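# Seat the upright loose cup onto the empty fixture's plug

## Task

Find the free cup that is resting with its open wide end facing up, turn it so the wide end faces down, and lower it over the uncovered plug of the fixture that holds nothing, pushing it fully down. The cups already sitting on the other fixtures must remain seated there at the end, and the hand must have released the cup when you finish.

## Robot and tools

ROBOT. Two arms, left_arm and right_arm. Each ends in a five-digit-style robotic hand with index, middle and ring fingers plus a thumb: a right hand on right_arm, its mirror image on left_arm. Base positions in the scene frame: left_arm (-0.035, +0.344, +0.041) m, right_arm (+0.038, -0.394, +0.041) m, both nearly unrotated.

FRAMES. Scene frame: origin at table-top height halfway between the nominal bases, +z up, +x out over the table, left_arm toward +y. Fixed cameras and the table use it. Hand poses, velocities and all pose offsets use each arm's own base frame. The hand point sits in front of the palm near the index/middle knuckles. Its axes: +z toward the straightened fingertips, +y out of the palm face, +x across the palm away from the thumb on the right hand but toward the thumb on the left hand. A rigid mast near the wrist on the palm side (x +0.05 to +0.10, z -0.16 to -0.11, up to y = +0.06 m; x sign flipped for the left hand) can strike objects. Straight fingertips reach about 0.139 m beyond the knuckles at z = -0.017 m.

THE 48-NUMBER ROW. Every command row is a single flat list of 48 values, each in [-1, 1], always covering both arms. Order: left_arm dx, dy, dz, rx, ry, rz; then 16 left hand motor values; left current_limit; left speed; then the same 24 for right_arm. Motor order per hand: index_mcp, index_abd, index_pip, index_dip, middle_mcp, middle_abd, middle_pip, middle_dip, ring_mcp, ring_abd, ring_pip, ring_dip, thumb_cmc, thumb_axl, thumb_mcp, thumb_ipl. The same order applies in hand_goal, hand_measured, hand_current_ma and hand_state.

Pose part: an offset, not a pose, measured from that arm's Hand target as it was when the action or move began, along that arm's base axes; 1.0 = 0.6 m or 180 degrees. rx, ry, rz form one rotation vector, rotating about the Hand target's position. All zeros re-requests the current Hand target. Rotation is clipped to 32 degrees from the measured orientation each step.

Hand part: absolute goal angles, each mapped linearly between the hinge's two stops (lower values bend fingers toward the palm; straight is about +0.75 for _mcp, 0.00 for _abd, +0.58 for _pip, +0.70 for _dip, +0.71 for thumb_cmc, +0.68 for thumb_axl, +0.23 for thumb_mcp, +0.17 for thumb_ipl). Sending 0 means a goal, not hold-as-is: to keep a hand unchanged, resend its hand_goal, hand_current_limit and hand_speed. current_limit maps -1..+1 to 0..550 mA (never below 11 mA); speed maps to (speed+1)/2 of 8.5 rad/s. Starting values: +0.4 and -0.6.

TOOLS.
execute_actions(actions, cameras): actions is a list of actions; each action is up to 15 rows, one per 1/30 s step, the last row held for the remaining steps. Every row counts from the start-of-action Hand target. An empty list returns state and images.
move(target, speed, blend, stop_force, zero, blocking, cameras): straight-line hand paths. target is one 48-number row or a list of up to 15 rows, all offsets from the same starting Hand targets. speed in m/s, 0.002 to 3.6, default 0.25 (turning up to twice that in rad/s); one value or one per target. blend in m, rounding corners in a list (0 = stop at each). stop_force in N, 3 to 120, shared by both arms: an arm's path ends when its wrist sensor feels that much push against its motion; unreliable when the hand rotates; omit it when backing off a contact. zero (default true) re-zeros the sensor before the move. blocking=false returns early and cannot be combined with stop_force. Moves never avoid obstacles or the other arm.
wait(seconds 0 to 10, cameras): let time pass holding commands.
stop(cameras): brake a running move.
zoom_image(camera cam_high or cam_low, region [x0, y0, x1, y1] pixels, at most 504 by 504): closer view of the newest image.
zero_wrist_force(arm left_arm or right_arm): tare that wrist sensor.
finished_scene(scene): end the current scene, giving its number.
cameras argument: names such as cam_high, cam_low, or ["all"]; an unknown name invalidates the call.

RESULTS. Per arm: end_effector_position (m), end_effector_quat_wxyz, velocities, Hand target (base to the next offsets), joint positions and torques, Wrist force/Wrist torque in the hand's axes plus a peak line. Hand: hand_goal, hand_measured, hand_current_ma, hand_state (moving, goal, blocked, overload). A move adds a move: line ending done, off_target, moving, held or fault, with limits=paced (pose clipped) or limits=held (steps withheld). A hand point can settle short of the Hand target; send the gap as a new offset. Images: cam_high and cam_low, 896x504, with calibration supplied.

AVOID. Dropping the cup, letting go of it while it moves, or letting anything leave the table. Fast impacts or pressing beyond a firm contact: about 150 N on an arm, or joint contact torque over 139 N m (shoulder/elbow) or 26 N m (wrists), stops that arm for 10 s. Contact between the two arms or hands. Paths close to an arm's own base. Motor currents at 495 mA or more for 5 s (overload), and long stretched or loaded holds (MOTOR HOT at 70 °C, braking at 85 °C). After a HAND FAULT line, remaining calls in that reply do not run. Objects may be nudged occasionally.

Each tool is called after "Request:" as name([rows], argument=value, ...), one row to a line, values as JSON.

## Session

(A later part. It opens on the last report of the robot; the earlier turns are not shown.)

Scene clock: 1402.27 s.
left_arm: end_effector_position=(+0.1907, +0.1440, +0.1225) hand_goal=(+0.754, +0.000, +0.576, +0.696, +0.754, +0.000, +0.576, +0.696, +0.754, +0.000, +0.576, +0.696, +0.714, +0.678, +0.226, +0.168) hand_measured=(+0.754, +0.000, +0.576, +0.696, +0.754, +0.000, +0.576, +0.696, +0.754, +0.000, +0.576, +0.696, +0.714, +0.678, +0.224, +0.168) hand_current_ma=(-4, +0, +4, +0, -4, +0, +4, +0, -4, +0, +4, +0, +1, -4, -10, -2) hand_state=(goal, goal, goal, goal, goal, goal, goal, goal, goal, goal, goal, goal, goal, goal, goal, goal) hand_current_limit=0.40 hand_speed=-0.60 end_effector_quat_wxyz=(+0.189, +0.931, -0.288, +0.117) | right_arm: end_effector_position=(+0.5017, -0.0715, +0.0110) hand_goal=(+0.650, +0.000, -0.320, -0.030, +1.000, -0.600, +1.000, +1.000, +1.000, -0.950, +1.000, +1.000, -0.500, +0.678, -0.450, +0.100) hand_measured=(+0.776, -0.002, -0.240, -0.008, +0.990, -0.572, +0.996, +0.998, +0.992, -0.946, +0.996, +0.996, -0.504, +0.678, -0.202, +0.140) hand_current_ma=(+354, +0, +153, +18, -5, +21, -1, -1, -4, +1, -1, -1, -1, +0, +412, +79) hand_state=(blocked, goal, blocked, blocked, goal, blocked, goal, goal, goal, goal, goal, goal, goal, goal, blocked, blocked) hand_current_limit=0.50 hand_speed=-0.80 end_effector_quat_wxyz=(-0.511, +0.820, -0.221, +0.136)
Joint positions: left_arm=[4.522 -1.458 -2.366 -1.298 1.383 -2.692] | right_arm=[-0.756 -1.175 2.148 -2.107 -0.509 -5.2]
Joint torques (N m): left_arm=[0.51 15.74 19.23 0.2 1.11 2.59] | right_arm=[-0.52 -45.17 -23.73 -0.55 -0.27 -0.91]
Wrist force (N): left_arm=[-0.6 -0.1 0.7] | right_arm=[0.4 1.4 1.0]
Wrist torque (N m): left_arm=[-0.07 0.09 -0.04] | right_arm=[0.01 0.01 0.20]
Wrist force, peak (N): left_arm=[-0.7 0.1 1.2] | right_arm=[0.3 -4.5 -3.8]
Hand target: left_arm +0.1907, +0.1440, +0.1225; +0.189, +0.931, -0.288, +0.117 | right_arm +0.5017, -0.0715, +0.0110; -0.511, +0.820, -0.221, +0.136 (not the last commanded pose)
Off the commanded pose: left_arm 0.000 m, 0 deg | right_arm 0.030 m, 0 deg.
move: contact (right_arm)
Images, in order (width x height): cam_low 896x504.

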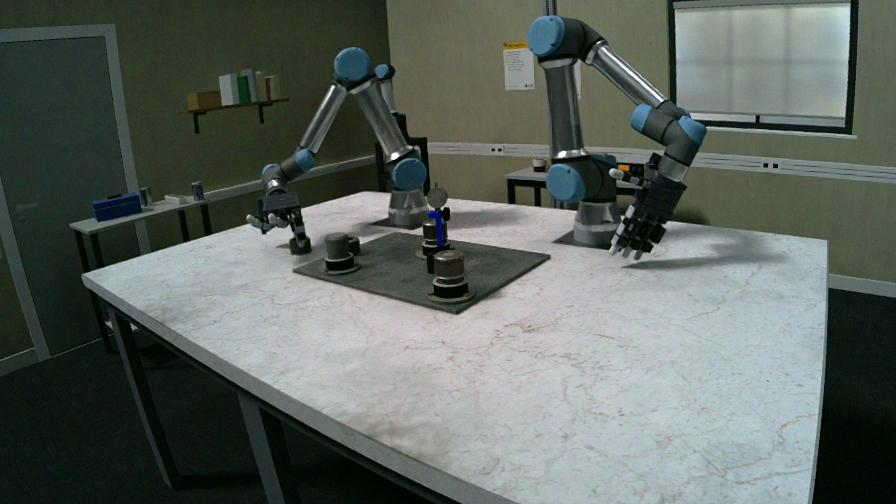

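Request:
move(target=[0,0,0,0,0,0,0.754,0,0.576,0.696,0.754,0,0.576,0.696,0.754,0,0.576,0.696,0.714,0.678,0.226,0.168,0.4,-0.6,0,0,-0.002,0,0,0,0.65,0,-0.32,-0.03,1,-0.6,1,1,1,-0.95,1,1,-0.5,0.678,-0.45,0.1,0.5,-0.8], speed=0.01)

Request:
move(target=[0,0,0,0,0,0,0.754,0,0.576,0.696,0.754,0,0.576,0.696,0.754,0,0.576,0.696,0.714,0.678,0.226,0.168,0.4,-0.6,0,0,0,0,0,0,0.92,0,-0.1,0.03,1,-0.6,1,1,1,-0.95,1,1,-0.5,0.678,-0.1,0.15,0.2,-0.8], speed=0.05, cameras=["cam_low", "cam_high"])

Request:
zoom_image(camera="cam_low", region=[270, 210, 330, 270])

Scene clock: 1417.50 s.
left_arm: end_effector_position=(+0.1907, +0.1440, +0.1225) hand_goal=(+0.754, +0.000, +0.576, +0.696, +0.754, +0.000, +0.576, +0.696, +0.754, +0.000, +0.576, +0.696, +0.714, +0.678, +0.226, +0.168) hand_measured=(+0.754, +0.000, +0.576, +0.696, +0.754, +0.000, +0.576, +0.696, +0.754, +0.000, +0.576, +0.696, +0.714, +0.678, +0.224, +0.168) hand_current_ma=(-4, +0, +4, +0, -4, +0, +4, +0, -4, +0, +4, +0, +1, -4, -10, -2) hand_state=(goal, goal, goal, goal, goal, goal, goal, goal, goal, goal, goal, goal, goal, goal, goal, goal) hand_current_limit=0.40 hand_speed=-0.60 end_effector_quat_wxyz=(+0.189, +0.931, -0.288, +0.117) | right_arm: end_effector_position=(+0.5017, -0.0715, +0.0098) hand_goal=(+0.650, +0.000, -0.320, -0.030, +1.000, -0.600, +1.000, +1.000, +1.000, -0.950, +1.000, +1.000, -0.500, +0.678, -0.450, +0.100) hand_measured=(+0.776, +0.000, -0.240, -0.014, +0.990, -0.572, +0.996, +0.998, +0.992, -0.946, +0.996, +0.996, -0.504, +0.678, -0.202, +0.140) hand_current_ma=(+354, +0, +153, +11, -5, +21, -1, -1, -4, +1, -1, -1, -1, +0, +413, +79) hand_state=(blocked, goal, blocked, goal, goal, blocked, goal, goal, goal, goal, goal, goal, goal, goal, blocked, blocked) hand_current_limit=0.50 hand_speed=-0.80 end_effector_quat_wxyz=(-0.511, +0.820, -0.221, +0.136)
Joint positions: left_arm=[4.522 -1.458 -2.366 -1.298 1.383 -2.692] | right_arm=[-0.756 -1.173 2.148 -2.111 -0.509 -5.2]
Joint torques (N m): left_arm=[0.39 15 20.01 0.27 1.07 2.59] | right_arm=[-1.73 -22.75 -1.11 -3.04 -0.4 0.14]
Wrist force (N): left_arm=[-0.4 0.1 0.7] | right_arm=[0.8 -7.1 -3.9]
Wrist torque (N m): left_arm=[-0.04 0.08 -0.03] | right_arm=[-0.08 -0.10 0.36]
Wrist force, peak (N): left_arm=[-0.7 -0.3 1.1] | right_arm=[0.9 -7.3 -3.9]
Hand target: left_arm +0.1907, +0.1440, +0.1225; +0.189, +0.931, -0.288, +0.117 | right_arm +0.5017, -0.0715, +0.0098; -0.511, +0.820, -0.221, +0.136
Off the commanded pose: left_arm 0.000 m, 0 deg | right_arm 0.000 m, 0 deg.
move: done

Scene clock: 1418.17 s.
left_arm: end_effector_position=(+0.1907, +0.1440, +0.1225) hand_goal=(+0.754, +0.000, +0.576, +0.696, +0.754, +0.000, +0.576, +0.696, +0.754, +0.000, +0.576, +0.696, +0.714, +0.678, +0.226, +0.168) hand_measured=(+0.754, +0.000, +0.576, +0.696, +0.754, +0.000, +0.576, +0.696, +0.754, +0.000, +0.576, +0.696, +0.714, +0.678, +0.224, +0.168) hand_current_ma=(-4, +0, +4, +0, -4, +0, +4, +0, -4, +0, +4, +0, +1, -4, -10, -2) hand_state=(goal, goal, goal, goal, goal, goal, goal, goal, goal, goal, goal, goal, goal, goal, goal, goal) hand_current_limit=0.40 hand_speed=-0.60 end_effector_quat_wxyz=(+0.189, +0.931, -0.288, +0.117) | right_arm: end_effector_position=(+0.5017, -0.0715, +0.0097) hand_goal=(+0.920, +0.000, -0.100, +0.030, +1.000, -0.600, +1.000, +1.000, +1.000, -0.950, +1.000, +1.000, -0.500, +0.678, -0.100, +0.150) hand_measured=(+0.900, +0.000, -0.106, +0.028, +0.990, -0.572, +0.996, +0.998, +0.992, -0.946, +0.996, +0.996, -0.504, +0.678, -0.102, +0.152) hand_current_ma=(-17, +0, -2, +0, -5, +21, -1, -1, -4, +1, -1, -1, -1, +0, +0, +1) hand_state=(blocked, goal, goal, goal, goal, blocked, goal, goal, goal, goal, goal, goal, goal, goal, goal, goal) hand_current_limit=0.20 hand_speed=-0.80 end_effector_quat_wxyz=(-0.511, +0.820, -0.221, +0.136)
Joint positions: left_arm=[4.522 -1.458 -2.366 -1.298 1.383 -2.692] | right_arm=[-0.756 -1.173 2.148 -2.111 -0.509 -5.2]
Joint torques (N m): left_arm=[0.01 13.67 19.68 0.15 0.96 2.59] | right_arm=[-0.57 -30.34 -7.04 -0.02 0.04 0.35]
Wrist force (N): left_arm=[-0.1 -0.1 0.8] | right_arm=[0.5 0.1 0.2]
Wrist torque (N m): left_arm=[-0.08 0.04 -0.01] | right_arm=[0.00 0.00 0.23]
Wrist force, peak (N): left_arm=[-0.5 -0.2 1.1] | right_arm=[0.8 -6.8 -3.7]
Hand target: left_arm +0.1907, +0.1440, +0.1225; +0.189, +0.931, -0.288, +0.117 | right_arm +0.5017, -0.0715, +0.0098; -0.511, +0.820, -0.221, +0.136
Off the commanded pose: left_arm 0.000 m, 0 deg | right_arm 0.000 m, 0 deg.
move: done

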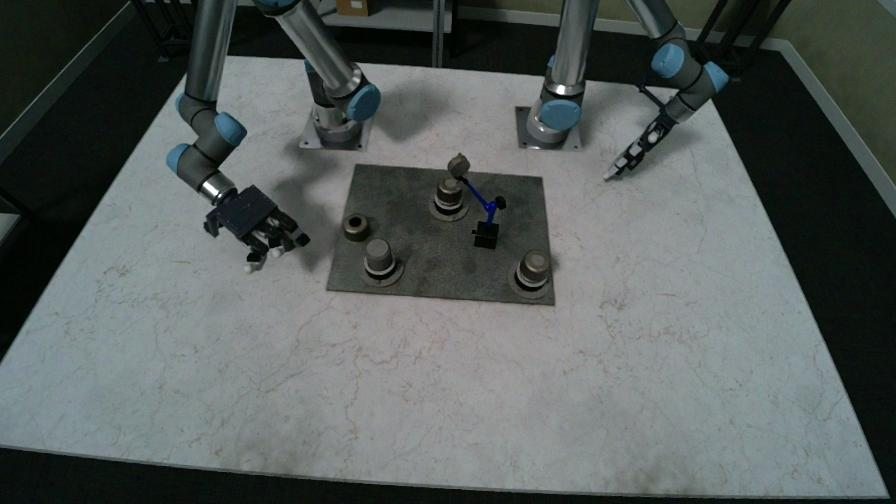

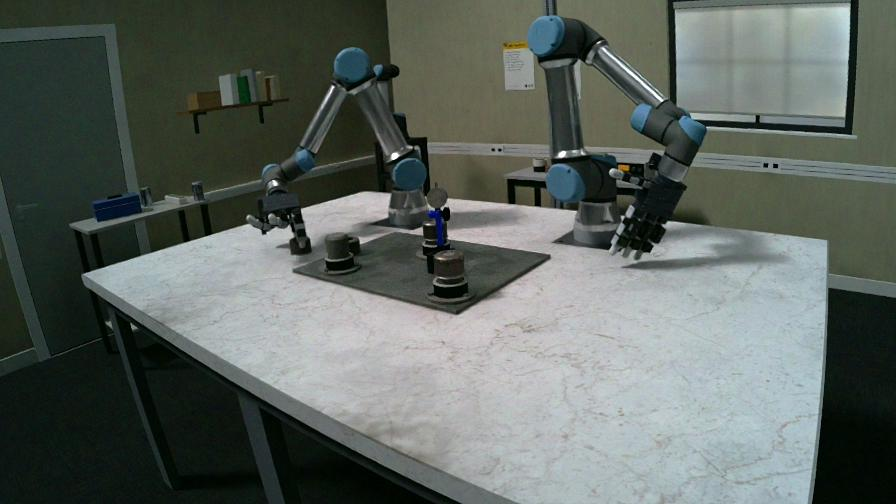

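Scaled by 8.400 from the camera's 896x504 image, which has a finer 1280x720 frame.

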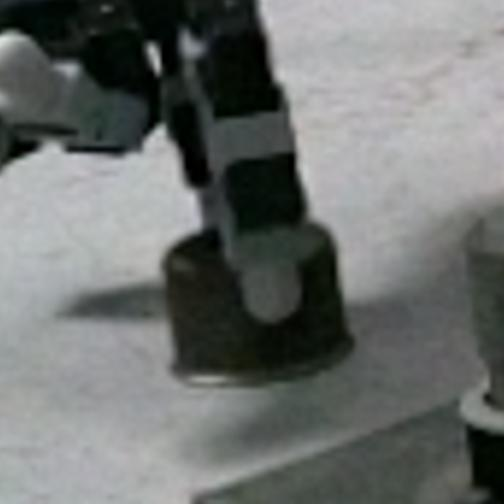

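Request:
move(target=[0,0,0,0,0,0,0.754,0,0.576,0.696,0.754,0,0.576,0.696,0.754,0,0.576,0.696,0.714,0.678,0.226,0.168,0.4,-0.6,0,0,0,0,0,0,0.88,0,-0.13,0.02,1,-0.6,1,1,1,-0.95,1,1,-0.5,0.678,-0.17,0.142,0.2,-0.8], speed=0.02)

Request:
move(target=[0,0,0,0,0,0,0.754,0,0.576,0.696,0.754,0,0.576,0.696,0.754,0,0.576,0.696,0.714,0.678,0.226,0.168,0.4,-0.6,0,0,-0.037,0,0,0,0.88,0,-0.13,0.02,1,-0.6,1,1,1,-0.95,1,1,-0.5,0.678,-0.17,0.142,0.2,-0.8], speed=0.02, stop_force=4)

Request:
move(target=[0,0,0,0,0,0,0.754,0,0.576,0.696,0.754,0,0.576,0.696,0.754,0,0.576,0.696,0.714,0.678,0.226,0.168,0.4,-0.6,0,0,0,0,0,0,0.753,0,-0.299,-0.029,1,-0.6,1,1,1,-0.95,1,1,-0.5,0.678,-0.393,0.114,0.2,-0.8], speed=0.05)

Request:
move(target=[0,0,0,0,0,0,0.754,0,0.576,0.696,0.754,0,0.576,0.696,0.754,0,0.576,0.696,0.714,0.678,0.226,0.168,0.4,-0.6,0,0,0,0,0,0,0.65,0,-0.32,-0.03,1,-0.6,1,1,1,-0.95,1,1,-0.5,0.678,-0.45,0.1,0.5,-0.8], speed=0.05, cameras=["cam_low"])

Request:
zoom_image(camera="cam_low", region=[270, 210, 330, 270])

Scene clock: 1436.27 s.
left_arm: end_effector_position=(+0.1907, +0.1440, +0.1225) hand_goal=(+0.754, +0.000, +0.576, +0.696, +0.754, +0.000, +0.576, +0.696, +0.754, +0.000, +0.576, +0.696, +0.714, +0.678, +0.226, +0.168) hand_measured=(+0.754, +0.000, +0.576, +0.696, +0.754, +0.000, +0.576, +0.696, +0.754, +0.000, +0.576, +0.696, +0.714, +0.678, +0.224, +0.168) hand_current_ma=(-4, +0, +4, +0, -4, +0, +4, +0, -4, +0, +4, +0, +1, -4, -10, -2) hand_state=(goal, goal, goal, goal, goal, goal, goal, goal, goal, goal, goal, goal, goal, goal, goal, goal) hand_current_limit=0.40 hand_speed=-0.60 end_effector_quat_wxyz=(+0.189, +0.931, -0.288, +0.117) | right_arm: end_effector_position=(+0.5017, -0.0715, +0.0098) hand_goal=(+0.880, +0.000, -0.130, +0.020, +1.000, -0.600, +1.000, +1.000, +1.000, -0.950, +1.000, +1.000, -0.500, +0.678, -0.170, +0.142) hand_measured=(+0.874, +0.000, -0.128, +0.022, +0.990, -0.572, +0.996, +0.998, +0.992, -0.946, +0.996, +0.996, -0.504, +0.678, -0.166, +0.144) hand_current_ma=(-2, +0, +0, +0, -5, +21, -1, -1, -4, +1, -1, -1, -1, +0, +1, +1) hand_state=(goal, goal, goal, goal, goal, blocked, goal, goal, goal, goal, goal, goal, goal, goal, goal, goal) hand_current_limit=0.20 hand_speed=-0.80 end_effector_quat_wxyz=(-0.511, +0.820, -0.221, +0.136)
Joint positions: left_arm=[4.522 -1.458 -2.366 -1.298 1.383 -2.692] | right_arm=[-0.756 -1.173 2.148 -2.11 -0.509 -5.2]
Joint torques (N m): left_arm=[0.24 13.73 19.93 0.49 1.08 2.6] | right_arm=[0.02 -40.01 -20.6 -0.05 -0.21 0.53]
Wrist force (N): left_arm=[-0.2 -0.2 0.8] | right_arm=[0.5 0.2 0.2]
Wrist torque (N m): left_arm=[-0.10 0.05 0.00] | right_arm=[0.00 0.00 0.22]
Wrist force, peak (N): left_arm=[-0.4 0.1 1.4] | right_arm=[0.7 0.3 0.4]
Hand target: left_arm +0.1907, +0.1440, +0.1225; +0.189, +0.931, -0.288, +0.117 | right_arm +0.5017, -0.0715, +0.0098; -0.511, +0.820, -0.221, +0.136
Off the commanded pose: left_arm 0.000 m, 0 deg | right_arm 0.000 m, 0 deg.
move: done

Scene clock: 1438.37 s.
left_arm: end_effector_position=(+0.1907, +0.1440, +0.1225) hand_goal=(+0.754, +0.000, +0.576, +0.696, +0.754, +0.000, +0.576, +0.696, +0.754, +0.000, +0.576, +0.696, +0.714, +0.678, +0.226, +0.168) hand_measured=(+0.754, +0.000, +0.576, +0.696, +0.754, +0.000, +0.576, +0.696, +0.754, +0.000, +0.576, +0.696, +0.714, +0.678, +0.224, +0.168) hand_current_ma=(-4, +0, +4, +0, -4, +0, +4, +0, -4, +0, +4, +0, +1, -4, -10, -2) hand_state=(goal, goal, goal, goal, goal, goal, goal, goal, goal, goal, goal, goal, goal, goal, goal, goal) hand_current_limit=0.40 hand_speed=-0.60 end_effector_quat_wxyz=(+0.189, +0.931, -0.288, +0.117) | right_arm: end_effector_position=(+0.5017, -0.0715, -0.0124) hand_goal=(+0.880, +0.000, -0.130, +0.020, +1.000, -0.600, +1.000, +1.000, +1.000, -0.950, +1.000, +1.000, -0.500, +0.678, -0.170, +0.142) hand_measured=(+0.874, +0.000, -0.128, +0.022, +0.990, -0.572, +0.996, +0.998, +0.992, -0.946, +0.996, +0.996, -0.504, +0.678, -0.166, +0.144) hand_current_ma=(-2, +0, +0, +0, -5, +21, -1, -1, -4, +1, -1, -1, -1, +0, +1, +1) hand_state=(goal, goal, goal, goal, goal, blocked, goal, goal, goal, goal, goal, goal, goal, goal, goal, goal) hand_current_limit=0.20 hand_speed=-0.80 end_effector_quat_wxyz=(-0.511, +0.820, -0.221, +0.136)
Joint positions: left_arm=[4.522 -1.458 -2.366 -1.298 1.383 -2.692] | right_arm=[-0.756 -1.12 2.157 -2.172 -0.509 -5.2]
Joint torques (N m): left_arm=[0.98 14.3 19.67 0.25 1.03 2.57] | right_arm=[-1.76 -45.7 -20.35 0.29 -0.04 0.97]
Wrist force (N): left_arm=[-0.4 -0.4 1.1] | right_arm=[0.6 0.3 0.2]
Wrist torque (N m): left_arm=[-0.15 0.08 -0.02] | right_arm=[0.00 -0.01 0.25]
Wrist force, peak (N): left_arm=[-0.4 0.2 1.3] | right_arm=[0.8 0.5 0.3]
Hand target: left_arm +0.1907, +0.1440, +0.1225; +0.189, +0.931, -0.288, +0.117 | right_arm +0.5017, -0.0715, -0.0124; -0.511, +0.820, -0.221, +0.136
Off the commanded pose: left_arm 0.000 m, 0 deg | right_arm 0.000 m, 0 deg.
move: done

Scene clock: 1438.87 s.
left_arm: end_effector_position=(+0.1907, +0.1440, +0.1225) hand_goal=(+0.754, +0.000, +0.576, +0.696, +0.754, +0.000, +0.576, +0.696, +0.754, +0.000, +0.576, +0.696, +0.714, +0.678, +0.226, +0.168) hand_measured=(+0.754, +0.000, +0.576, +0.696, +0.754, +0.000, +0.576, +0.696, +0.754, +0.000, +0.576, +0.696, +0.714, +0.678, +0.224, +0.168) hand_current_ma=(-4, +0, +4, +0, -4, +0, +4, +0, -4, +0, +4, +0, +1, -4, -10, -2) hand_state=(goal, goal, goal, goal, goal, goal, goal, goal, goal, goal, goal, goal, goal, goal, goal, goal) hand_current_limit=0.40 hand_speed=-0.60 end_effector_quat_wxyz=(+0.189, +0.931, -0.288, +0.117) | right_arm: end_effector_position=(+0.5017, -0.0715, -0.0124) hand_goal=(+0.754, +0.000, -0.298, -0.028, +1.000, -0.600, +1.000, +1.000, +1.000, -0.950, +1.000, +1.000, -0.500, +0.678, -0.392, +0.114) hand_measured=(+0.802, +0.000, -0.212, -0.016, +0.990, -0.572, +0.996, +0.998, +0.992, -0.946, +0.996, +0.996, -0.504, +0.678, -0.226, +0.140) hand_current_ma=(+69, +0, +166, +6, -5, +21, -1, -1, -4, +1, -1, -1, -1, +0, +330, +40) hand_state=(blocked, goal, blocked, goal, goal, blocked, goal, goal, goal, goal, goal, goal, goal, goal, blocked, blocked) hand_current_limit=0.20 hand_speed=-0.80 end_effector_quat_wxyz=(-0.511, +0.820, -0.221, +0.136)
Joint positions: left_arm=[4.522 -1.458 -2.366 -1.298 1.383 -2.692] | right_arm=[-0.756 -1.12 2.157 -2.172 -0.509 -5.2]
Joint torques (N m): left_arm=[-1.32 15.4 19.4 0.34 1.18 2.41] | right_arm=[-0.49 -43.25 -21.27 -0.17 0.24 0.92]
Wrist force (N): left_arm=[-0.2 0.0 1.1] | right_arm=[0.7 -0.2 -0.8]
Wrist torque (N m): left_arm=[-0.08 0.05 -0.01] | right_arm=[-0.02 -0.04 0.26]
Wrist force, peak (N): left_arm=[-0.2 0.0 1.1] | right_arm=[0.7 -0.4 -0.8]
Hand target: left_arm +0.1907, +0.1440, +0.1225; +0.189, +0.931, -0.288, +0.117 | right_arm +0.5017, -0.0715, -0.0124; -0.511, +0.820, -0.221, +0.136
Off the commanded pose: left_arm 0.000 m, 0 deg | right_arm 0.000 m, 0 deg.
move: done

Scene clock: 1439.37 s.
left_arm: end_effector_position=(+0.1907, +0.1440, +0.1225) hand_goal=(+0.754, +0.000, +0.576, +0.696, +0.754, +0.000, +0.576, +0.696, +0.754, +0.000, +0.576, +0.696, +0.714, +0.678, +0.226, +0.168) hand_measured=(+0.754, +0.000, +0.576, +0.696, +0.754, +0.000, +0.576, +0.696, +0.754, +0.000, +0.576, +0.696, +0.714, +0.678, +0.224, +0.168) hand_current_ma=(-4, +0, +4, +0, -4, +0, +4, +0, -4, +0, +4, +0, +1, -4, -10, -2) hand_state=(goal, goal, goal, goal, goal, goal, goal, goal, goal, goal, goal, goal, goal, goal, goal, goal) hand_current_limit=0.40 hand_speed=-0.60 end_effector_quat_wxyz=(+0.189, +0.931, -0.288, +0.117) | right_arm: end_effector_position=(+0.5017, -0.0715, -0.0124) hand_goal=(+0.650, +0.000, -0.320, -0.030, +1.000, -0.600, +1.000, +1.000, +1.000, -0.950, +1.000, +1.000, -0.500, +0.678, -0.450, +0.100) hand_measured=(+0.800, +0.000, -0.216, -0.016, +0.990, -0.572, +0.996, +0.998, +0.992, -0.946, +0.996, +0.996, -0.504, +0.678, -0.228, +0.140) hand_current_ma=(+412, +0, +235, +9, -5, +21, -1, -1, -4, +1, -1, -1, -1, +0, +413, +80) hand_state=(blocked, goal, blocked, goal, goal, blocked, goal, goal, goal, goal, goal, goal, goal, goal, blocked, blocked) hand_current_limit=0.50 hand_speed=-0.80 end_effector_quat_wxyz=(-0.511, +0.820, -0.221, +0.136)
Joint positions: left_arm=[4.522 -1.458 -2.366 -1.298 1.383 -2.692] | right_arm=[-0.756 -1.12 2.157 -2.172 -0.509 -5.2]
Joint torques (N m): left_arm=[0.65 15.19 19.3 0.21 0.79 2.53] | right_arm=[0.63 -43.32 -21.17 -0.57 0.66 0.75]
Wrist force (N): left_arm=[-0.2 0.0 0.8] | right_arm=[0.5 -0.6 0.0]
Wrist torque (N m): left_arm=[-0.07 0.06 -0.02] | right_arm=[0.03 0.00 0.25]
Wrist force, peak (N): left_arm=[-0.5 -0.3 1.1] | right_arm=[0.6 -0.9 0.1]
Hand target: left_arm +0.1907, +0.1440, +0.1225; +0.189, +0.931, -0.288, +0.117 | right_arm +0.5017, -0.0715, -0.0124; -0.511, +0.820, -0.221, +0.136
Off the commanded pose: left_arm 0.000 m, 0 deg | right_arm 0.000 m, 0 deg.
move: done
Images, in order (width x height): cam_low 896x504.

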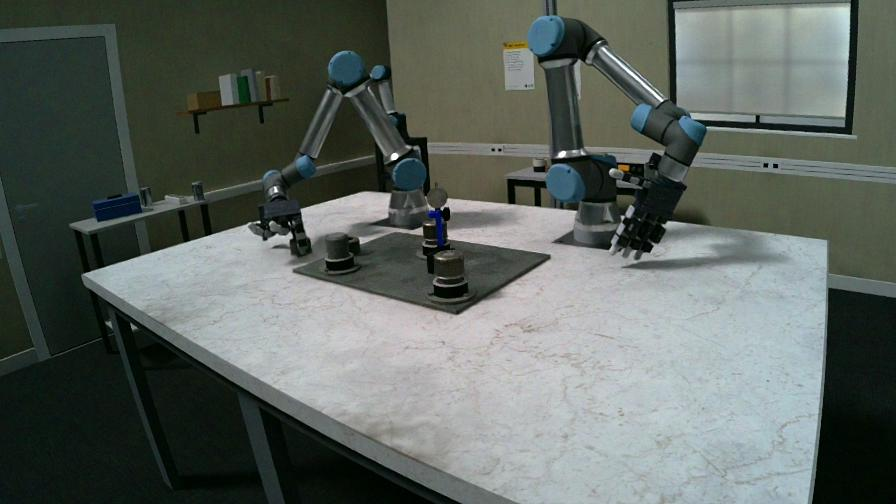

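Scaled by 8.400 from the camera's 896x504 image, which has a finer 1280x720 frame.

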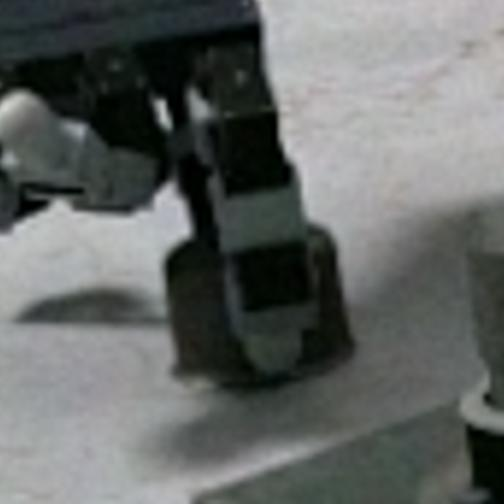

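Request:
move(target=[0,0,0,0,0,0,0.754,0,0.576,0.696,0.754,0,0.576,0.696,0.754,0,0.576,0.696,0.714,0.678,0.226,0.168,0.4,-0.6,0,0,0.2,0,0,0,0.65,0,-0.32,-0.03,1,-0.6,1,1,1,-0.95,1,1,-0.5,0.678,-0.45,0.1,0.5,-0.8], speed=0.2, cameras=["cam_low"])

Request:
zoom_image(camera="cam_low", region=[260, 170, 340, 250])

Scene clock: 1445.73 s.
left_arm: end_effector_position=(+0.1907, +0.1440, +0.1225) hand_goal=(+0.754, +0.000, +0.576, +0.696, +0.754, +0.000, +0.576, +0.696, +0.754, +0.000, +0.576, +0.696, +0.714, +0.678, +0.226, +0.168) hand_measured=(+0.754, +0.000, +0.576, +0.696, +0.754, +0.000, +0.576, +0.696, +0.754, +0.000, +0.576, +0.696, +0.714, +0.678, +0.224, +0.168) hand_current_ma=(-4, +0, +4, +0, -4, +0, +4, +0, -4, +0, +4, +0, +1, -4, -10, -2) hand_state=(goal, goal, goal, goal, goal, goal, goal, goal, goal, goal, goal, goal, goal, goal, goal, goal) hand_current_limit=0.40 hand_speed=-0.60 end_effector_quat_wxyz=(+0.189, +0.931, -0.288, +0.117) | right_arm: end_effector_position=(+0.5017, -0.0716, +0.1075) hand_goal=(+0.650, +0.000, -0.320, -0.030, +1.000, -0.600, +1.000, +1.000, +1.000, -0.950, +1.000, +1.000, -0.500, +0.678, -0.450, +0.100) hand_measured=(+0.790, +0.000, -0.216, -0.002, +0.990, -0.572, +0.996, +0.998, +0.992, -0.946, +0.996, +0.996, -0.504, +0.678, -0.228, +0.142) hand_current_ma=(+413, +0, +235, +27, -5, +21, -1, -1, -4, +1, -1, -1, -1, +0, +413, +83) hand_state=(blocked, goal, blocked, blocked, goal, blocked, goal, goal, goal, goal, goal, goal, goal, goal, blocked, blocked) hand_current_limit=0.50 hand_speed=-0.80 end_effector_quat_wxyz=(-0.511, +0.820, -0.221, +0.136)
Joint positions: left_arm=[4.522 -1.458 -2.366 -1.298 1.383 -2.692] | right_arm=[-0.756 -1.372 2.069 -1.832 -0.509 -5.2]
Joint torques (N m): left_arm=[1.22 13.99 18.75 0.22 1 2.53] | right_arm=[1.01 -40.21 -14.95 -0.03 0.1 1.25]
Wrist force (N): left_arm=[-0.1 0.0 0.9] | right_arm=[0.8 2.2 1.0]
Wrist torque (N m): left_arm=[-0.08 0.04 -0.01] | right_arm=[-0.02 -0.03 0.32]
Wrist force, peak (N): left_arm=[-0.5 -0.1 1.2] | right_arm=[0.7 4.4 2.3]
Hand target: left_arm +0.1907, +0.1440, +0.1225; +0.189, +0.931, -0.288, +0.117 | right_arm +0.5017, -0.0715, +0.1076; -0.511, +0.820, -0.221, +0.136
Off the commanded pose: left_arm 0.000 m, 0 deg | right_arm 0.000 m, 0 deg.
move: done
Images, in order (width x height): cam_low 896x504.

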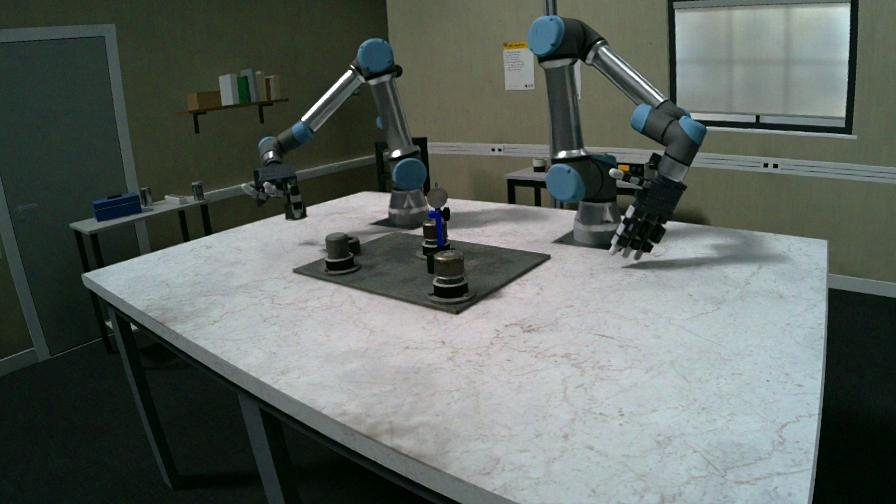

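Scaled by 6.300 from the camera's 896x504 image, which has a finer 1280x720 frame.

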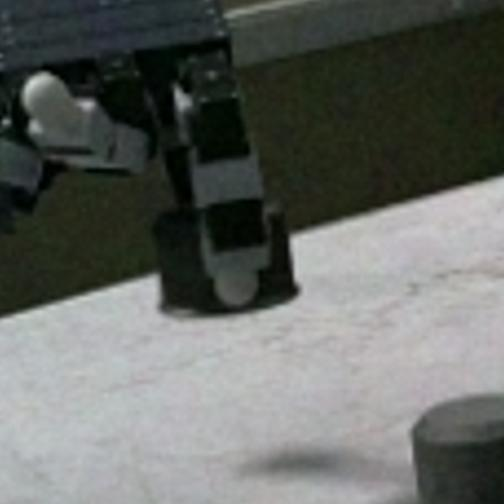

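Request:
wait(seconds=1, cameras=["cam_low"])

Request:
zoom_image(camera="cam_low", region=[260, 170, 340, 250])

Scene clock: 1448.63 s.
left_arm: end_effector_position=(+0.1907, +0.1440, +0.1225) hand_goal=(+0.754, +0.000, +0.576, +0.696, +0.754, +0.000, +0.576, +0.696, +0.754, +0.000, +0.576, +0.696, +0.714, +0.678, +0.226, +0.168) hand_measured=(+0.754, +0.000, +0.576, +0.696, +0.754, +0.000, +0.576, +0.696, +0.754, +0.000, +0.576, +0.696, +0.714, +0.678, +0.224, +0.168) hand_current_ma=(-4, +0, +4, +0, -4, +0, +4, +0, -4, +0, +4, +0, +1, -4, -10, -2) hand_state=(goal, goal, goal, goal, goal, goal, goal, goal, goal, goal, goal, goal, goal, goal, goal, goal) hand_current_limit=0.40 hand_speed=-0.60 end_effector_quat_wxyz=(+0.189, +0.931, -0.288, +0.117) | right_arm: end_effector_position=(+0.5017, -0.0715, +0.1076) hand_goal=(+0.650, +0.000, -0.320, -0.030, +1.000, -0.600, +1.000, +1.000, +1.000, -0.950, +1.000, +1.000, -0.500, +0.678, -0.450, +0.100) hand_measured=(+0.790, +0.000, -0.216, -0.002, +0.990, -0.572, +0.996, +0.998, +0.992, -0.946, +0.996, +0.996, -0.504, +0.678, -0.228, +0.142) hand_current_ma=(+413, +0, +235, +27, -5, +21, -1, -1, -4, +1, -1, -1, -1, +0, +413, +83) hand_state=(blocked, goal, blocked, blocked, goal, blocked, goal, goal, goal, goal, goal, goal, goal, goal, blocked, blocked) hand_current_limit=0.50 hand_speed=-0.80 end_effector_quat_wxyz=(-0.511, +0.820, -0.221, +0.136)
Joint positions: left_arm=[4.522 -1.458 -2.366 -1.298 1.383 -2.692] | right_arm=[-0.756 -1.372 2.069 -1.832 -0.509 -5.2]
Joint torques (N m): left_arm=[0.43 14.55 19.47 0.21 1.03 2.87] | right_arm=[7.58 -43.14 -25.71 -0.1 0.62 1.01]
Wrist force (N): left_arm=[-0.6 -0.3 1.0] | right_arm=[0.9 2.2 0.9]
Wrist torque (N m): left_arm=[-0.12 0.10 -0.03] | right_arm=[0.00 -0.04 0.32]
Wrist force, peak (N): left_arm=[-0.1 -0.3 1.2] | right_arm=[0.8 2.4 1.3]
Hand target: left_arm +0.1907, +0.1440, +0.1225; +0.189, +0.931, -0.288, +0.117 | right_arm +0.5017, -0.0715, +0.1076; -0.511, +0.820, -0.221, +0.136
Off the commanded pose: left_arm 0.000 m, 0 deg | right_arm 0.000 m, 0 deg.
wait: 1.00 s; at rest from the start
Images, in order (width x height): cam_low 896x504.

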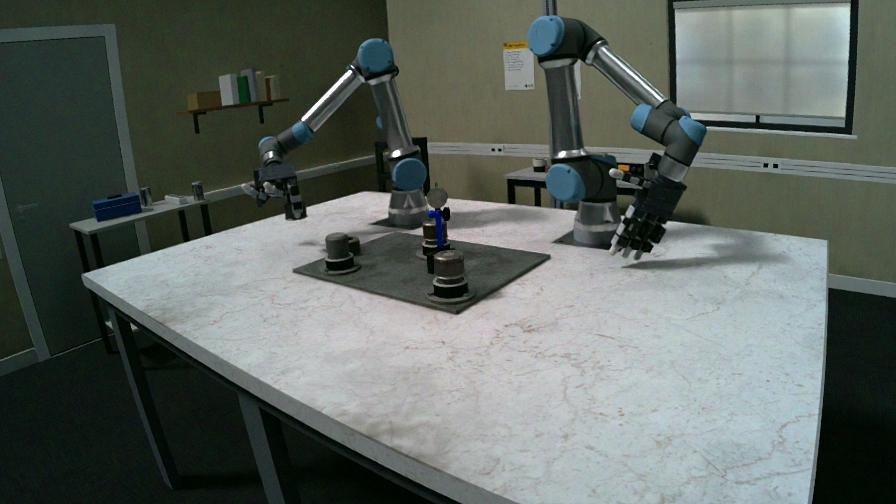

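Scaled by 6.300 from the camera's 896x504 image, which has a finer 1280x720 frame.

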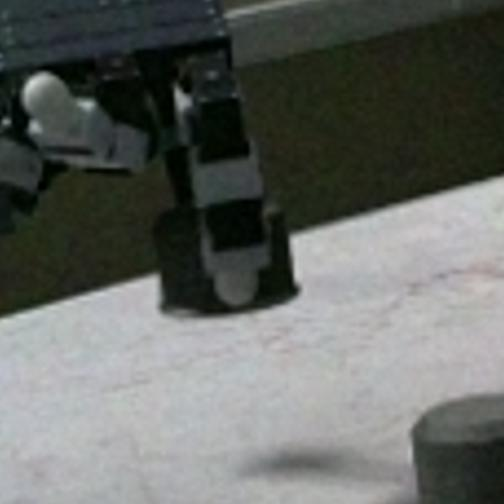

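Request:
move(target=[0,0,0,0,0,0,0.754,0,0.576,0.696,0.754,0,0.576,0.696,0.754,0,0.576,0.696,0.714,0.678,0.226,0.168,0.4,-0.6,0,0,0.05,0.0278,0.0481,0,0.65,0,-0.32,-0.03,1,-0.6,1,1,1,-0.95,1,1,-0.5,0.678,-0.45,0.1,0.5,-0.8], speed=0.1, cameras=["cam_low"])

Request:
zoom_image(camera="cam_low", region=[260, 160, 340, 240])

Scene clock: 1456.33 s.
left_arm: end_effector_position=(+0.1907, +0.1440, +0.1225) hand_goal=(+0.754, +0.000, +0.576, +0.696, +0.754, +0.000, +0.576, +0.696, +0.754, +0.000, +0.576, +0.696, +0.714, +0.678, +0.226, +0.168) hand_measured=(+0.754, +0.000, +0.576, +0.696, +0.754, +0.000, +0.576, +0.696, +0.754, +0.000, +0.576, +0.696, +0.714, +0.678, +0.224, +0.168) hand_current_ma=(-4, +0, +4, +0, -4, +0, +4, +0, -4, +0, +4, +0, +1, -4, -10, -2) hand_state=(goal, goal, goal, goal, goal, goal, goal, goal, goal, goal, goal, goal, goal, goal, goal, goal) hand_current_limit=0.40 hand_speed=-0.60 end_effector_quat_wxyz=(+0.189, +0.931, -0.288, +0.117) | right_arm: end_effector_position=(+0.5017, -0.0715, +0.1375) hand_goal=(+0.650, +0.000, -0.320, -0.030, +1.000, -0.600, +1.000, +1.000, +1.000, -0.950, +1.000, +1.000, -0.500, +0.678, -0.450, +0.100) hand_measured=(+0.790, +0.000, -0.216, -0.002, +0.990, -0.572, +0.996, +0.998, +0.992, -0.946, +0.996, +0.996, -0.508, +0.676, -0.228, +0.142) hand_current_ma=(+412, +0, +235, +27, -5, +21, -1, -1, -4, +1, -1, -1, -3, -1, +413, +83) hand_state=(blocked, goal, blocked, blocked, goal, blocked, goal, goal, goal, goal, goal, goal, goal, goal, blocked, blocked) hand_current_limit=0.50 hand_speed=-0.80 end_effector_quat_wxyz=(-0.528, +0.805, -0.265, +0.064)
Joint positions: left_arm=[4.522 -1.458 -2.366 -1.298 1.383 -2.692] | right_arm=[-0.742 -1.347 1.93 -1.601 -0.536 -5.139]
Joint torques (N m): left_arm=[0.81 14.85 19.76 0.26 1.36 2.5] | right_arm=[-5.5 -43.06 -15.47 -0.79 3.66 -0.45]
Wrist force (N): left_arm=[-0.4 0.0 0.8] | right_arm=[1.0 2.1 1.2]
Wrist torque (N m): left_arm=[-0.07 0.08 -0.03] | right_arm=[-0.01 0.03 0.27]
Wrist force, peak (N): left_arm=[-0.8 -0.2 1.1] | right_arm=[0.6 2.8 1.1]
Hand target: left_arm +0.1907, +0.1440, +0.1225; +0.189, +0.931, -0.288, +0.117 | right_arm +0.5017, -0.0715, +0.1376; -0.528, +0.805, -0.265, +0.064
Off the commanded pose: left_arm 0.000 m, 0 deg | right_arm 0.000 m, 0 deg.
move: done
Images, in order (width x height): cam_low 896x504.

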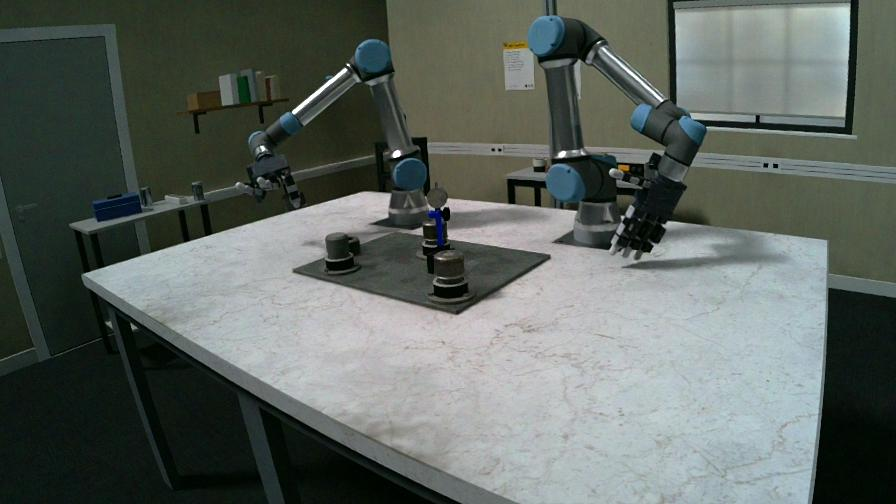

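Scaled by 6.300 from the camera's 896x504 image, which has a finer 1280x720 frame.

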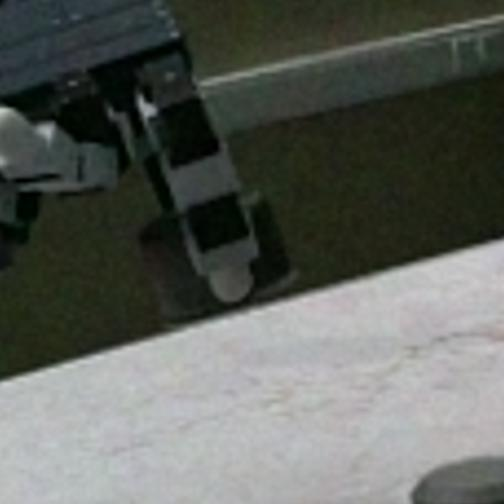

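Request:
move(target=[0,0,0,0,0,0,0.754,0,0.576,0.696,0.754,0,0.576,0.696,0.754,0,0.576,0.696,0.714,0.678,0.226,0.168,0.4,-0.6,0,0,0.03,0.0694,0.1203,0,0.65,0,-0.32,-0.03,1,-0.6,1,1,1,-0.95,1,1,-0.5,0.678,-0.45,0.1,0.5,-0.8], speed=0.15, cameras=["cam_low"])

Request:
zoom_image(camera="cam_low", region=[260, 150, 340, 240])

Scene clock: 1462.80 s.
left_arm: end_effector_position=(+0.1907, +0.1440, +0.1225) hand_goal=(+0.754, +0.000, +0.576, +0.696, +0.754, +0.000, +0.576, +0.696, +0.754, +0.000, +0.576, +0.696, +0.714, +0.678, +0.226, +0.168) hand_measured=(+0.754, +0.000, +0.576, +0.696, +0.754, +0.000, +0.576, +0.696, +0.754, +0.000, +0.576, +0.696, +0.714, +0.678, +0.224, +0.168) hand_current_ma=(-4, +0, +4, +0, -4, +0, +4, +0, -4, +0, +4, +0, +1, -4, -10, -2) hand_state=(goal, goal, goal, goal, goal, goal, goal, goal, goal, goal, goal, goal, goal, goal, goal, goal) hand_current_limit=0.40 hand_speed=-0.60 end_effector_quat_wxyz=(+0.189, +0.931, -0.288, +0.117) | right_arm: end_effector_position=(+0.5017, -0.0715, +0.1555) hand_goal=(+0.650, +0.000, -0.320, -0.030, +1.000, -0.600, +1.000, +1.000, +1.000, -0.950, +1.000, +1.000, -0.500, +0.678, -0.450, +0.100) hand_measured=(+0.788, +0.000, -0.216, +0.002, +0.990, -0.572, +0.996, +0.998, +0.992, -0.948, +0.996, +0.996, -0.520, +0.668, -0.228, +0.142) hand_current_ma=(+409, +0, +235, +32, -5, +21, -1, -1, -4, +0, -1, -1, -17, -6, +412, +83) hand_state=(blocked, goal, blocked, blocked, goal, blocked, goal, goal, goal, goal, goal, goal, blocked, goal, blocked, blocked) hand_current_limit=0.50 hand_speed=-0.80 end_effector_quat_wxyz=(-0.553, +0.741, -0.364, -0.117)
Joint positions: left_arm=[4.522 -1.458 -2.366 -1.298 1.383 -2.692] | right_arm=[-0.717 -1.166 1.671 -1.217 -0.588 -4.995]
Joint torques (N m): left_arm=[0.43 14.94 19.31 0.12 1.3 2.43] | right_arm=[-4.79 -48.44 -13.32 -0.43 3.03 -0.28]
Wrist force (N): left_arm=[-0.5 0.0 1.1] | right_arm=[1.1 2.1 1.5]
Wrist torque (N m): left_arm=[-0.09 0.11 -0.05] | right_arm=[0.00 0.21 0.15]
Wrist force, peak (N): left_arm=[-0.7 0.2 1.3] | right_arm=[1.6 3.1 2.0]
Hand target: left_arm +0.1907, +0.1440, +0.1225; +0.189, +0.931, -0.288, +0.117 | right_arm +0.5017, -0.0715, +0.1556; -0.553, +0.741, -0.364, -0.117
Off the commanded pose: left_arm 0.000 m, 0 deg | right_arm 0.000 m, 0 deg.
move: done
Images, in order (width x height): cam_low 896x504.

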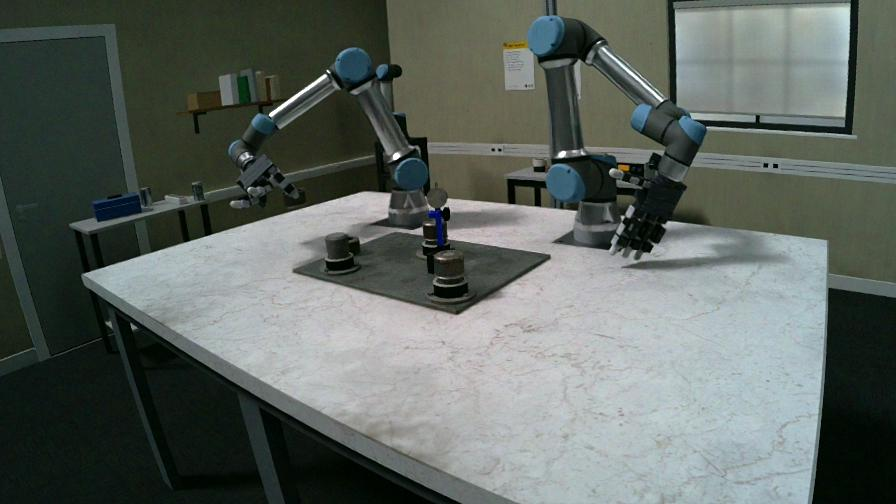

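Scaled by 5.600 from the camera's 896x504 image, which has a finer 1280x720 frame.

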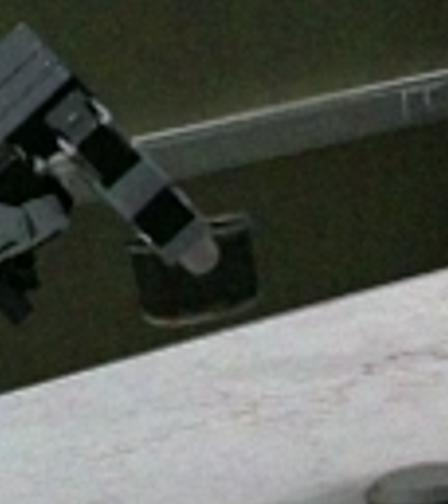

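Request:
move(target=[0,0,0,0,0,0,0.754,0,0.576,0.696,0.754,0,0.576,0.696,0.754,0,0.576,0.696,0.714,0.678,0.226,0.168,0.4,-0.6,0,0,-0.08,-0.0972,-0.1684,0,0.65,0,-0.32,-0.03,1,-0.6,1,1,1,-0.95,1,1,-0.5,0.678,-0.45,0.1,0.5,-0.8], speed=0.25, cameras=["cam_low"])

Request:
zoom_image(camera="cam_low", region=[260, 150, 340, 240])

Scene clock: 1471.43 s.
left_arm: end_effector_position=(+0.1907, +0.1440, +0.1225) hand_goal=(+0.754, +0.000, +0.576, +0.696, +0.754, +0.000, +0.576, +0.696, +0.754, +0.000, +0.576, +0.696, +0.714, +0.678, +0.226, +0.168) hand_measured=(+0.754, +0.000, +0.576, +0.696, +0.754, +0.000, +0.576, +0.696, +0.754, +0.000, +0.576, +0.696, +0.714, +0.678, +0.224, +0.168) hand_current_ma=(-4, +0, +4, +0, -4, +0, +4, +0, -4, +0, +4, +0, +1, -4, -10, -2) hand_state=(goal, goal, goal, goal, goal, goal, goal, goal, goal, goal, goal, goal, goal, goal, goal, goal) hand_current_limit=0.40 hand_speed=-0.60 end_effector_quat_wxyz=(+0.189, +0.931, -0.288, +0.117) | right_arm: end_effector_position=(+0.5017, -0.0716, +0.1077) hand_goal=(+0.650, +0.000, -0.320, -0.030, +1.000, -0.600, +1.000, +1.000, +1.000, -0.950, +1.000, +1.000, -0.500, +0.678, -0.450, +0.100) hand_measured=(+0.788, +0.000, -0.216, +0.002, +0.990, -0.572, +0.996, +0.998, +0.992, -0.948, +0.996, +0.996, -0.512, +0.672, -0.228, +0.142) hand_current_ma=(+409, +0, +235, +32, -5, +21, -1, -1, -4, +0, -1, -1, -7, -2, +413, +83) hand_state=(blocked, goal, blocked, blocked, goal, blocked, goal, goal, goal, goal, goal, goal, goal, goal, blocked, blocked) hand_current_limit=0.50 hand_speed=-0.80 end_effector_quat_wxyz=(-0.511, +0.820, -0.221, +0.136)
Joint positions: left_arm=[4.522 -1.458 -2.366 -1.298 1.383 -2.692] | right_arm=[-0.756 -1.372 2.069 -1.832 -0.509 -5.2]
Joint torques (N m): left_arm=[0.41 15.18 20.02 0.28 1.29 2.5] | right_arm=[7.94 -20.35 -10.73 -3.8 -0.19 -1.49]
Wrist force (N): left_arm=[-0.1 0.3 1.0] | right_arm=[0.8 2.2 0.9]
Wrist torque (N m): left_arm=[-0.05 0.04 -0.01] | right_arm=[0.00 -0.04 0.22]
Wrist force, peak (N): left_arm=[-0.1 -0.5 1.4] | right_arm=[1.0 2.3 1.9]
Hand target: left_arm +0.1907, +0.1440, +0.1225; +0.189, +0.931, -0.288, +0.117 | right_arm +0.5017, -0.0715, +0.1076; -0.511, +0.820, -0.221, +0.136
Off the commanded pose: left_arm 0.000 m, 0 deg | right_arm 0.000 m, 0 deg.
move: done
Images, in order (width x height): cam_low 896x504.

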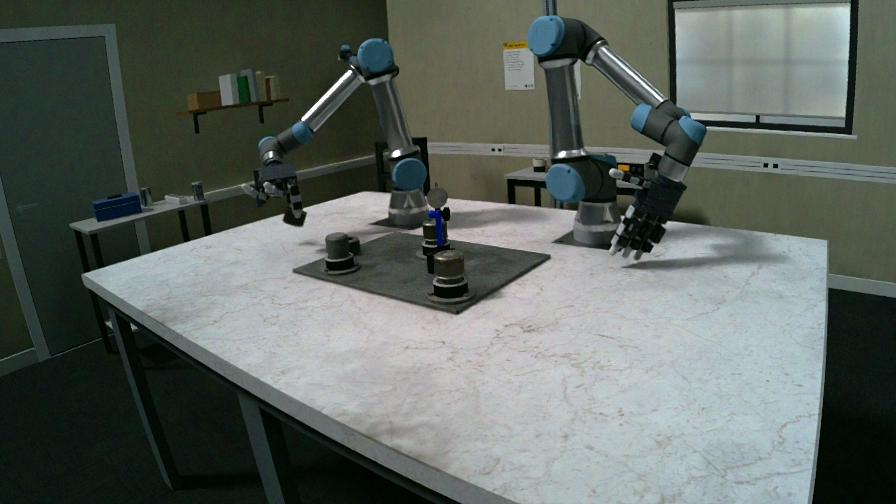

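Scaled by 5.600 from the camera's 896x504 image, which has a finer 1280x720 frame.

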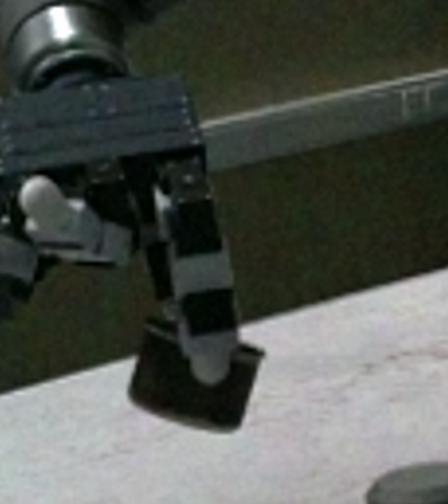

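Request:
move(target=[0,0,0,0,0,0,0.754,0,0.576,0.696,0.754,0,0.576,0.696,0.754,0,0.576,0.696,0.714,0.678,0.226,0.168,0.4,-0.6,0,0,-0.13,0,0,0,0.65,0,-0.32,-0.03,1,-0.6,1,1,1,-0.95,1,1,-0.5,0.678,-0.45,0.1,0.5,-0.8], speed=0.15)

Request:
move(target=[0,0,0,0,0,0,0.754,0,0.576,0.696,0.754,0,0.576,0.696,0.754,0,0.576,0.696,0.714,0.678,0.226,0.168,0.4,-0.6,0,0,-0.042,0,0,0,0.65,0,-0.32,-0.03,1,-0.6,1,1,1,-0.95,1,1,-0.5,0.678,-0.45,0.1,0.5,-0.8], speed=0.015, stop_force=5, cameras=["cam_low"])

Request:
zoom_image(camera="cam_low", region=[270, 210, 330, 270])

Scene clock: 1480.47 s.
left_arm: end_effector_position=(+0.1907, +0.1440, +0.1225) hand_goal=(+0.754, +0.000, +0.576, +0.696, +0.754, +0.000, +0.576, +0.696, +0.754, +0.000, +0.576, +0.696, +0.714, +0.678, +0.226, +0.168) hand_measured=(+0.754, +0.000, +0.576, +0.696, +0.754, +0.000, +0.576, +0.696, +0.754, +0.000, +0.576, +0.696, +0.714, +0.678, +0.224, +0.168) hand_current_ma=(-4, +0, +4, +0, -4, +0, +4, +0, -4, +0, +4, +0, +1, -4, -10, -2) hand_state=(goal, goal, goal, goal, goal, goal, goal, goal, goal, goal, goal, goal, goal, goal, goal, goal) hand_current_limit=0.40 hand_speed=-0.60 end_effector_quat_wxyz=(+0.189, +0.931, -0.288, +0.117) | right_arm: end_effector_position=(+0.5016, -0.0715, +0.0296) hand_goal=(+0.650, +0.000, -0.320, -0.030, +1.000, -0.600, +1.000, +1.000, +1.000, -0.950, +1.000, +1.000, -0.500, +0.678, -0.450, +0.100) hand_measured=(+0.788, +0.000, -0.216, +0.002, +0.990, -0.572, +0.996, +0.998, +0.992, -0.948, +0.996, +0.996, -0.512, +0.674, -0.228, +0.142) hand_current_ma=(+409, +0, +235, +33, -5, +21, -1, -1, -4, +0, -1, -1, -6, -2, +412, +83) hand_state=(blocked, goal, blocked, blocked, goal, blocked, goal, goal, goal, goal, goal, goal, goal, goal, blocked, blocked) hand_current_limit=0.50 hand_speed=-0.80 end_effector_quat_wxyz=(-0.511, +0.820, -0.221, +0.136)
Joint positions: left_arm=[4.522 -1.458 -2.366 -1.298 1.383 -2.692] | right_arm=[-0.756 -1.218 2.138 -2.054 -0.509 -5.2]
Joint torques (N m): left_arm=[0.59 14.78 19.6 0.42 1.06 2.52] | right_arm=[6.08 -25.78 -24.28 -3.54 3.88 -1.41]
Wrist force (N): left_arm=[-0.2 0.0 1.0] | right_arm=[0.5 2.5 1.1]
Wrist torque (N m): left_arm=[-0.08 0.06 -0.01] | right_arm=[0.03 0.00 0.19]
Wrist force, peak (N): left_arm=[-0.6 -0.4 1.2] | right_arm=[0.6 4.1 1.9]
Hand target: left_arm +0.1907, +0.1440, +0.1225; +0.189, +0.931, -0.288, +0.117 | right_arm +0.5017, -0.0715, +0.0296; -0.511, +0.820, -0.221, +0.136
Off the commanded pose: left_arm 0.000 m, 0 deg | right_arm 0.000 m, 0 deg.
move: done

Scene clock: 1482.77 s.
left_arm: end_effector_position=(+0.1907, +0.1440, +0.1225) hand_goal=(+0.754, +0.000, +0.576, +0.696, +0.754, +0.000, +0.576, +0.696, +0.754, +0.000, +0.576, +0.696, +0.714, +0.678, +0.226, +0.168) hand_measured=(+0.754, +0.000, +0.576, +0.696, +0.754, +0.000, +0.576, +0.696, +0.754, +0.000, +0.576, +0.696, +0.714, +0.678, +0.224, +0.168) hand_current_ma=(-4, +0, +4, +0, -4, +0, +4, +0, -4, +0, +4, +0, +1, -4, -10, -2) hand_state=(goal, goal, goal, goal, goal, goal, goal, goal, goal, goal, goal, goal, goal, goal, goal, goal) hand_current_limit=0.40 hand_speed=-0.60 end_effector_quat_wxyz=(+0.189, +0.931, -0.288, +0.117) | right_arm: end_effector_position=(+0.5017, -0.0715, +0.0113) hand_goal=(+0.650, +0.000, -0.320, -0.030, +1.000, -0.600, +1.000, +1.000, +1.000, -0.950, +1.000, +1.000, -0.500, +0.678, -0.450, +0.100) hand_measured=(+0.788, +0.000, -0.216, +0.002, +0.990, -0.572, +0.996, +0.998, +0.992, -0.948, +0.996, +0.996, -0.510, +0.674, -0.230, +0.142) hand_current_ma=(+409, +0, +235, +33, -5, +21, -1, -1, -4, +0, -1, -1, -5, -1, +412, +84) hand_state=(blocked, goal, blocked, blocked, goal, blocked, goal, goal, goal, goal, goal, goal, goal, goal, blocked, blocked) hand_current_limit=0.50 hand_speed=-0.80 end_effector_quat_wxyz=(-0.511, +0.820, -0.221, +0.136)
Joint positions: left_arm=[4.522 -1.458 -2.366 -1.298 1.383 -2.692] | right_arm=[-0.756 -1.176 2.148 -2.106 -0.509 -5.2]
Joint torques (N m): left_arm=[-0.77 15.46 18.89 0.2 0.96 2.47] | right_arm=[5.15 -44.39 -23.83 -3.35 1.59 0.18]
Wrist force (N): left_arm=[-0.1 -0.2 1.0] | right_arm=[0.5 2.1 1.2]
Wrist torque (N m): left_arm=[-0.10 0.04 0.00] | right_arm=[-0.01 0.02 0.19]
Wrist force, peak (N): left_arm=[-0.9 -0.3 1.0] | right_arm=[1.0 -4.4 -0.5]
Hand target: left_arm +0.1907, +0.1440, +0.1225; +0.189, +0.931, -0.288, +0.117 | right_arm +0.5017, -0.0715, +0.0113; -0.511, +0.820, -0.221, +0.136 (not the last commanded pose)
Off the commanded pose: left_arm 0.000 m, 0 deg | right_arm 0.007 m, 0 deg.
move: contact (right_arm)
Images, in order (width x height): cam_low 896x504.

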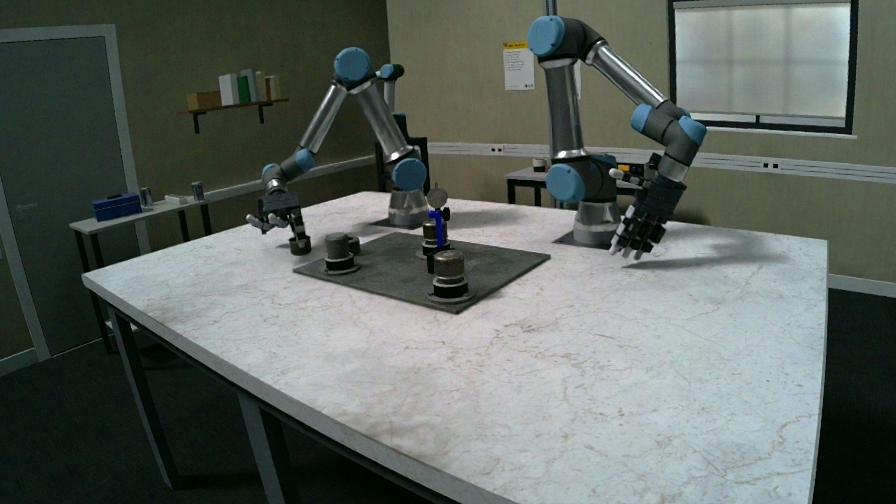

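Scaled by 8.400 from the camera's 896x504 image, which has a finer 1280x720 frame.

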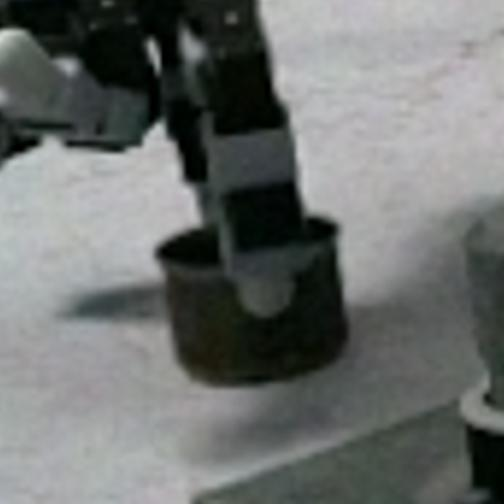

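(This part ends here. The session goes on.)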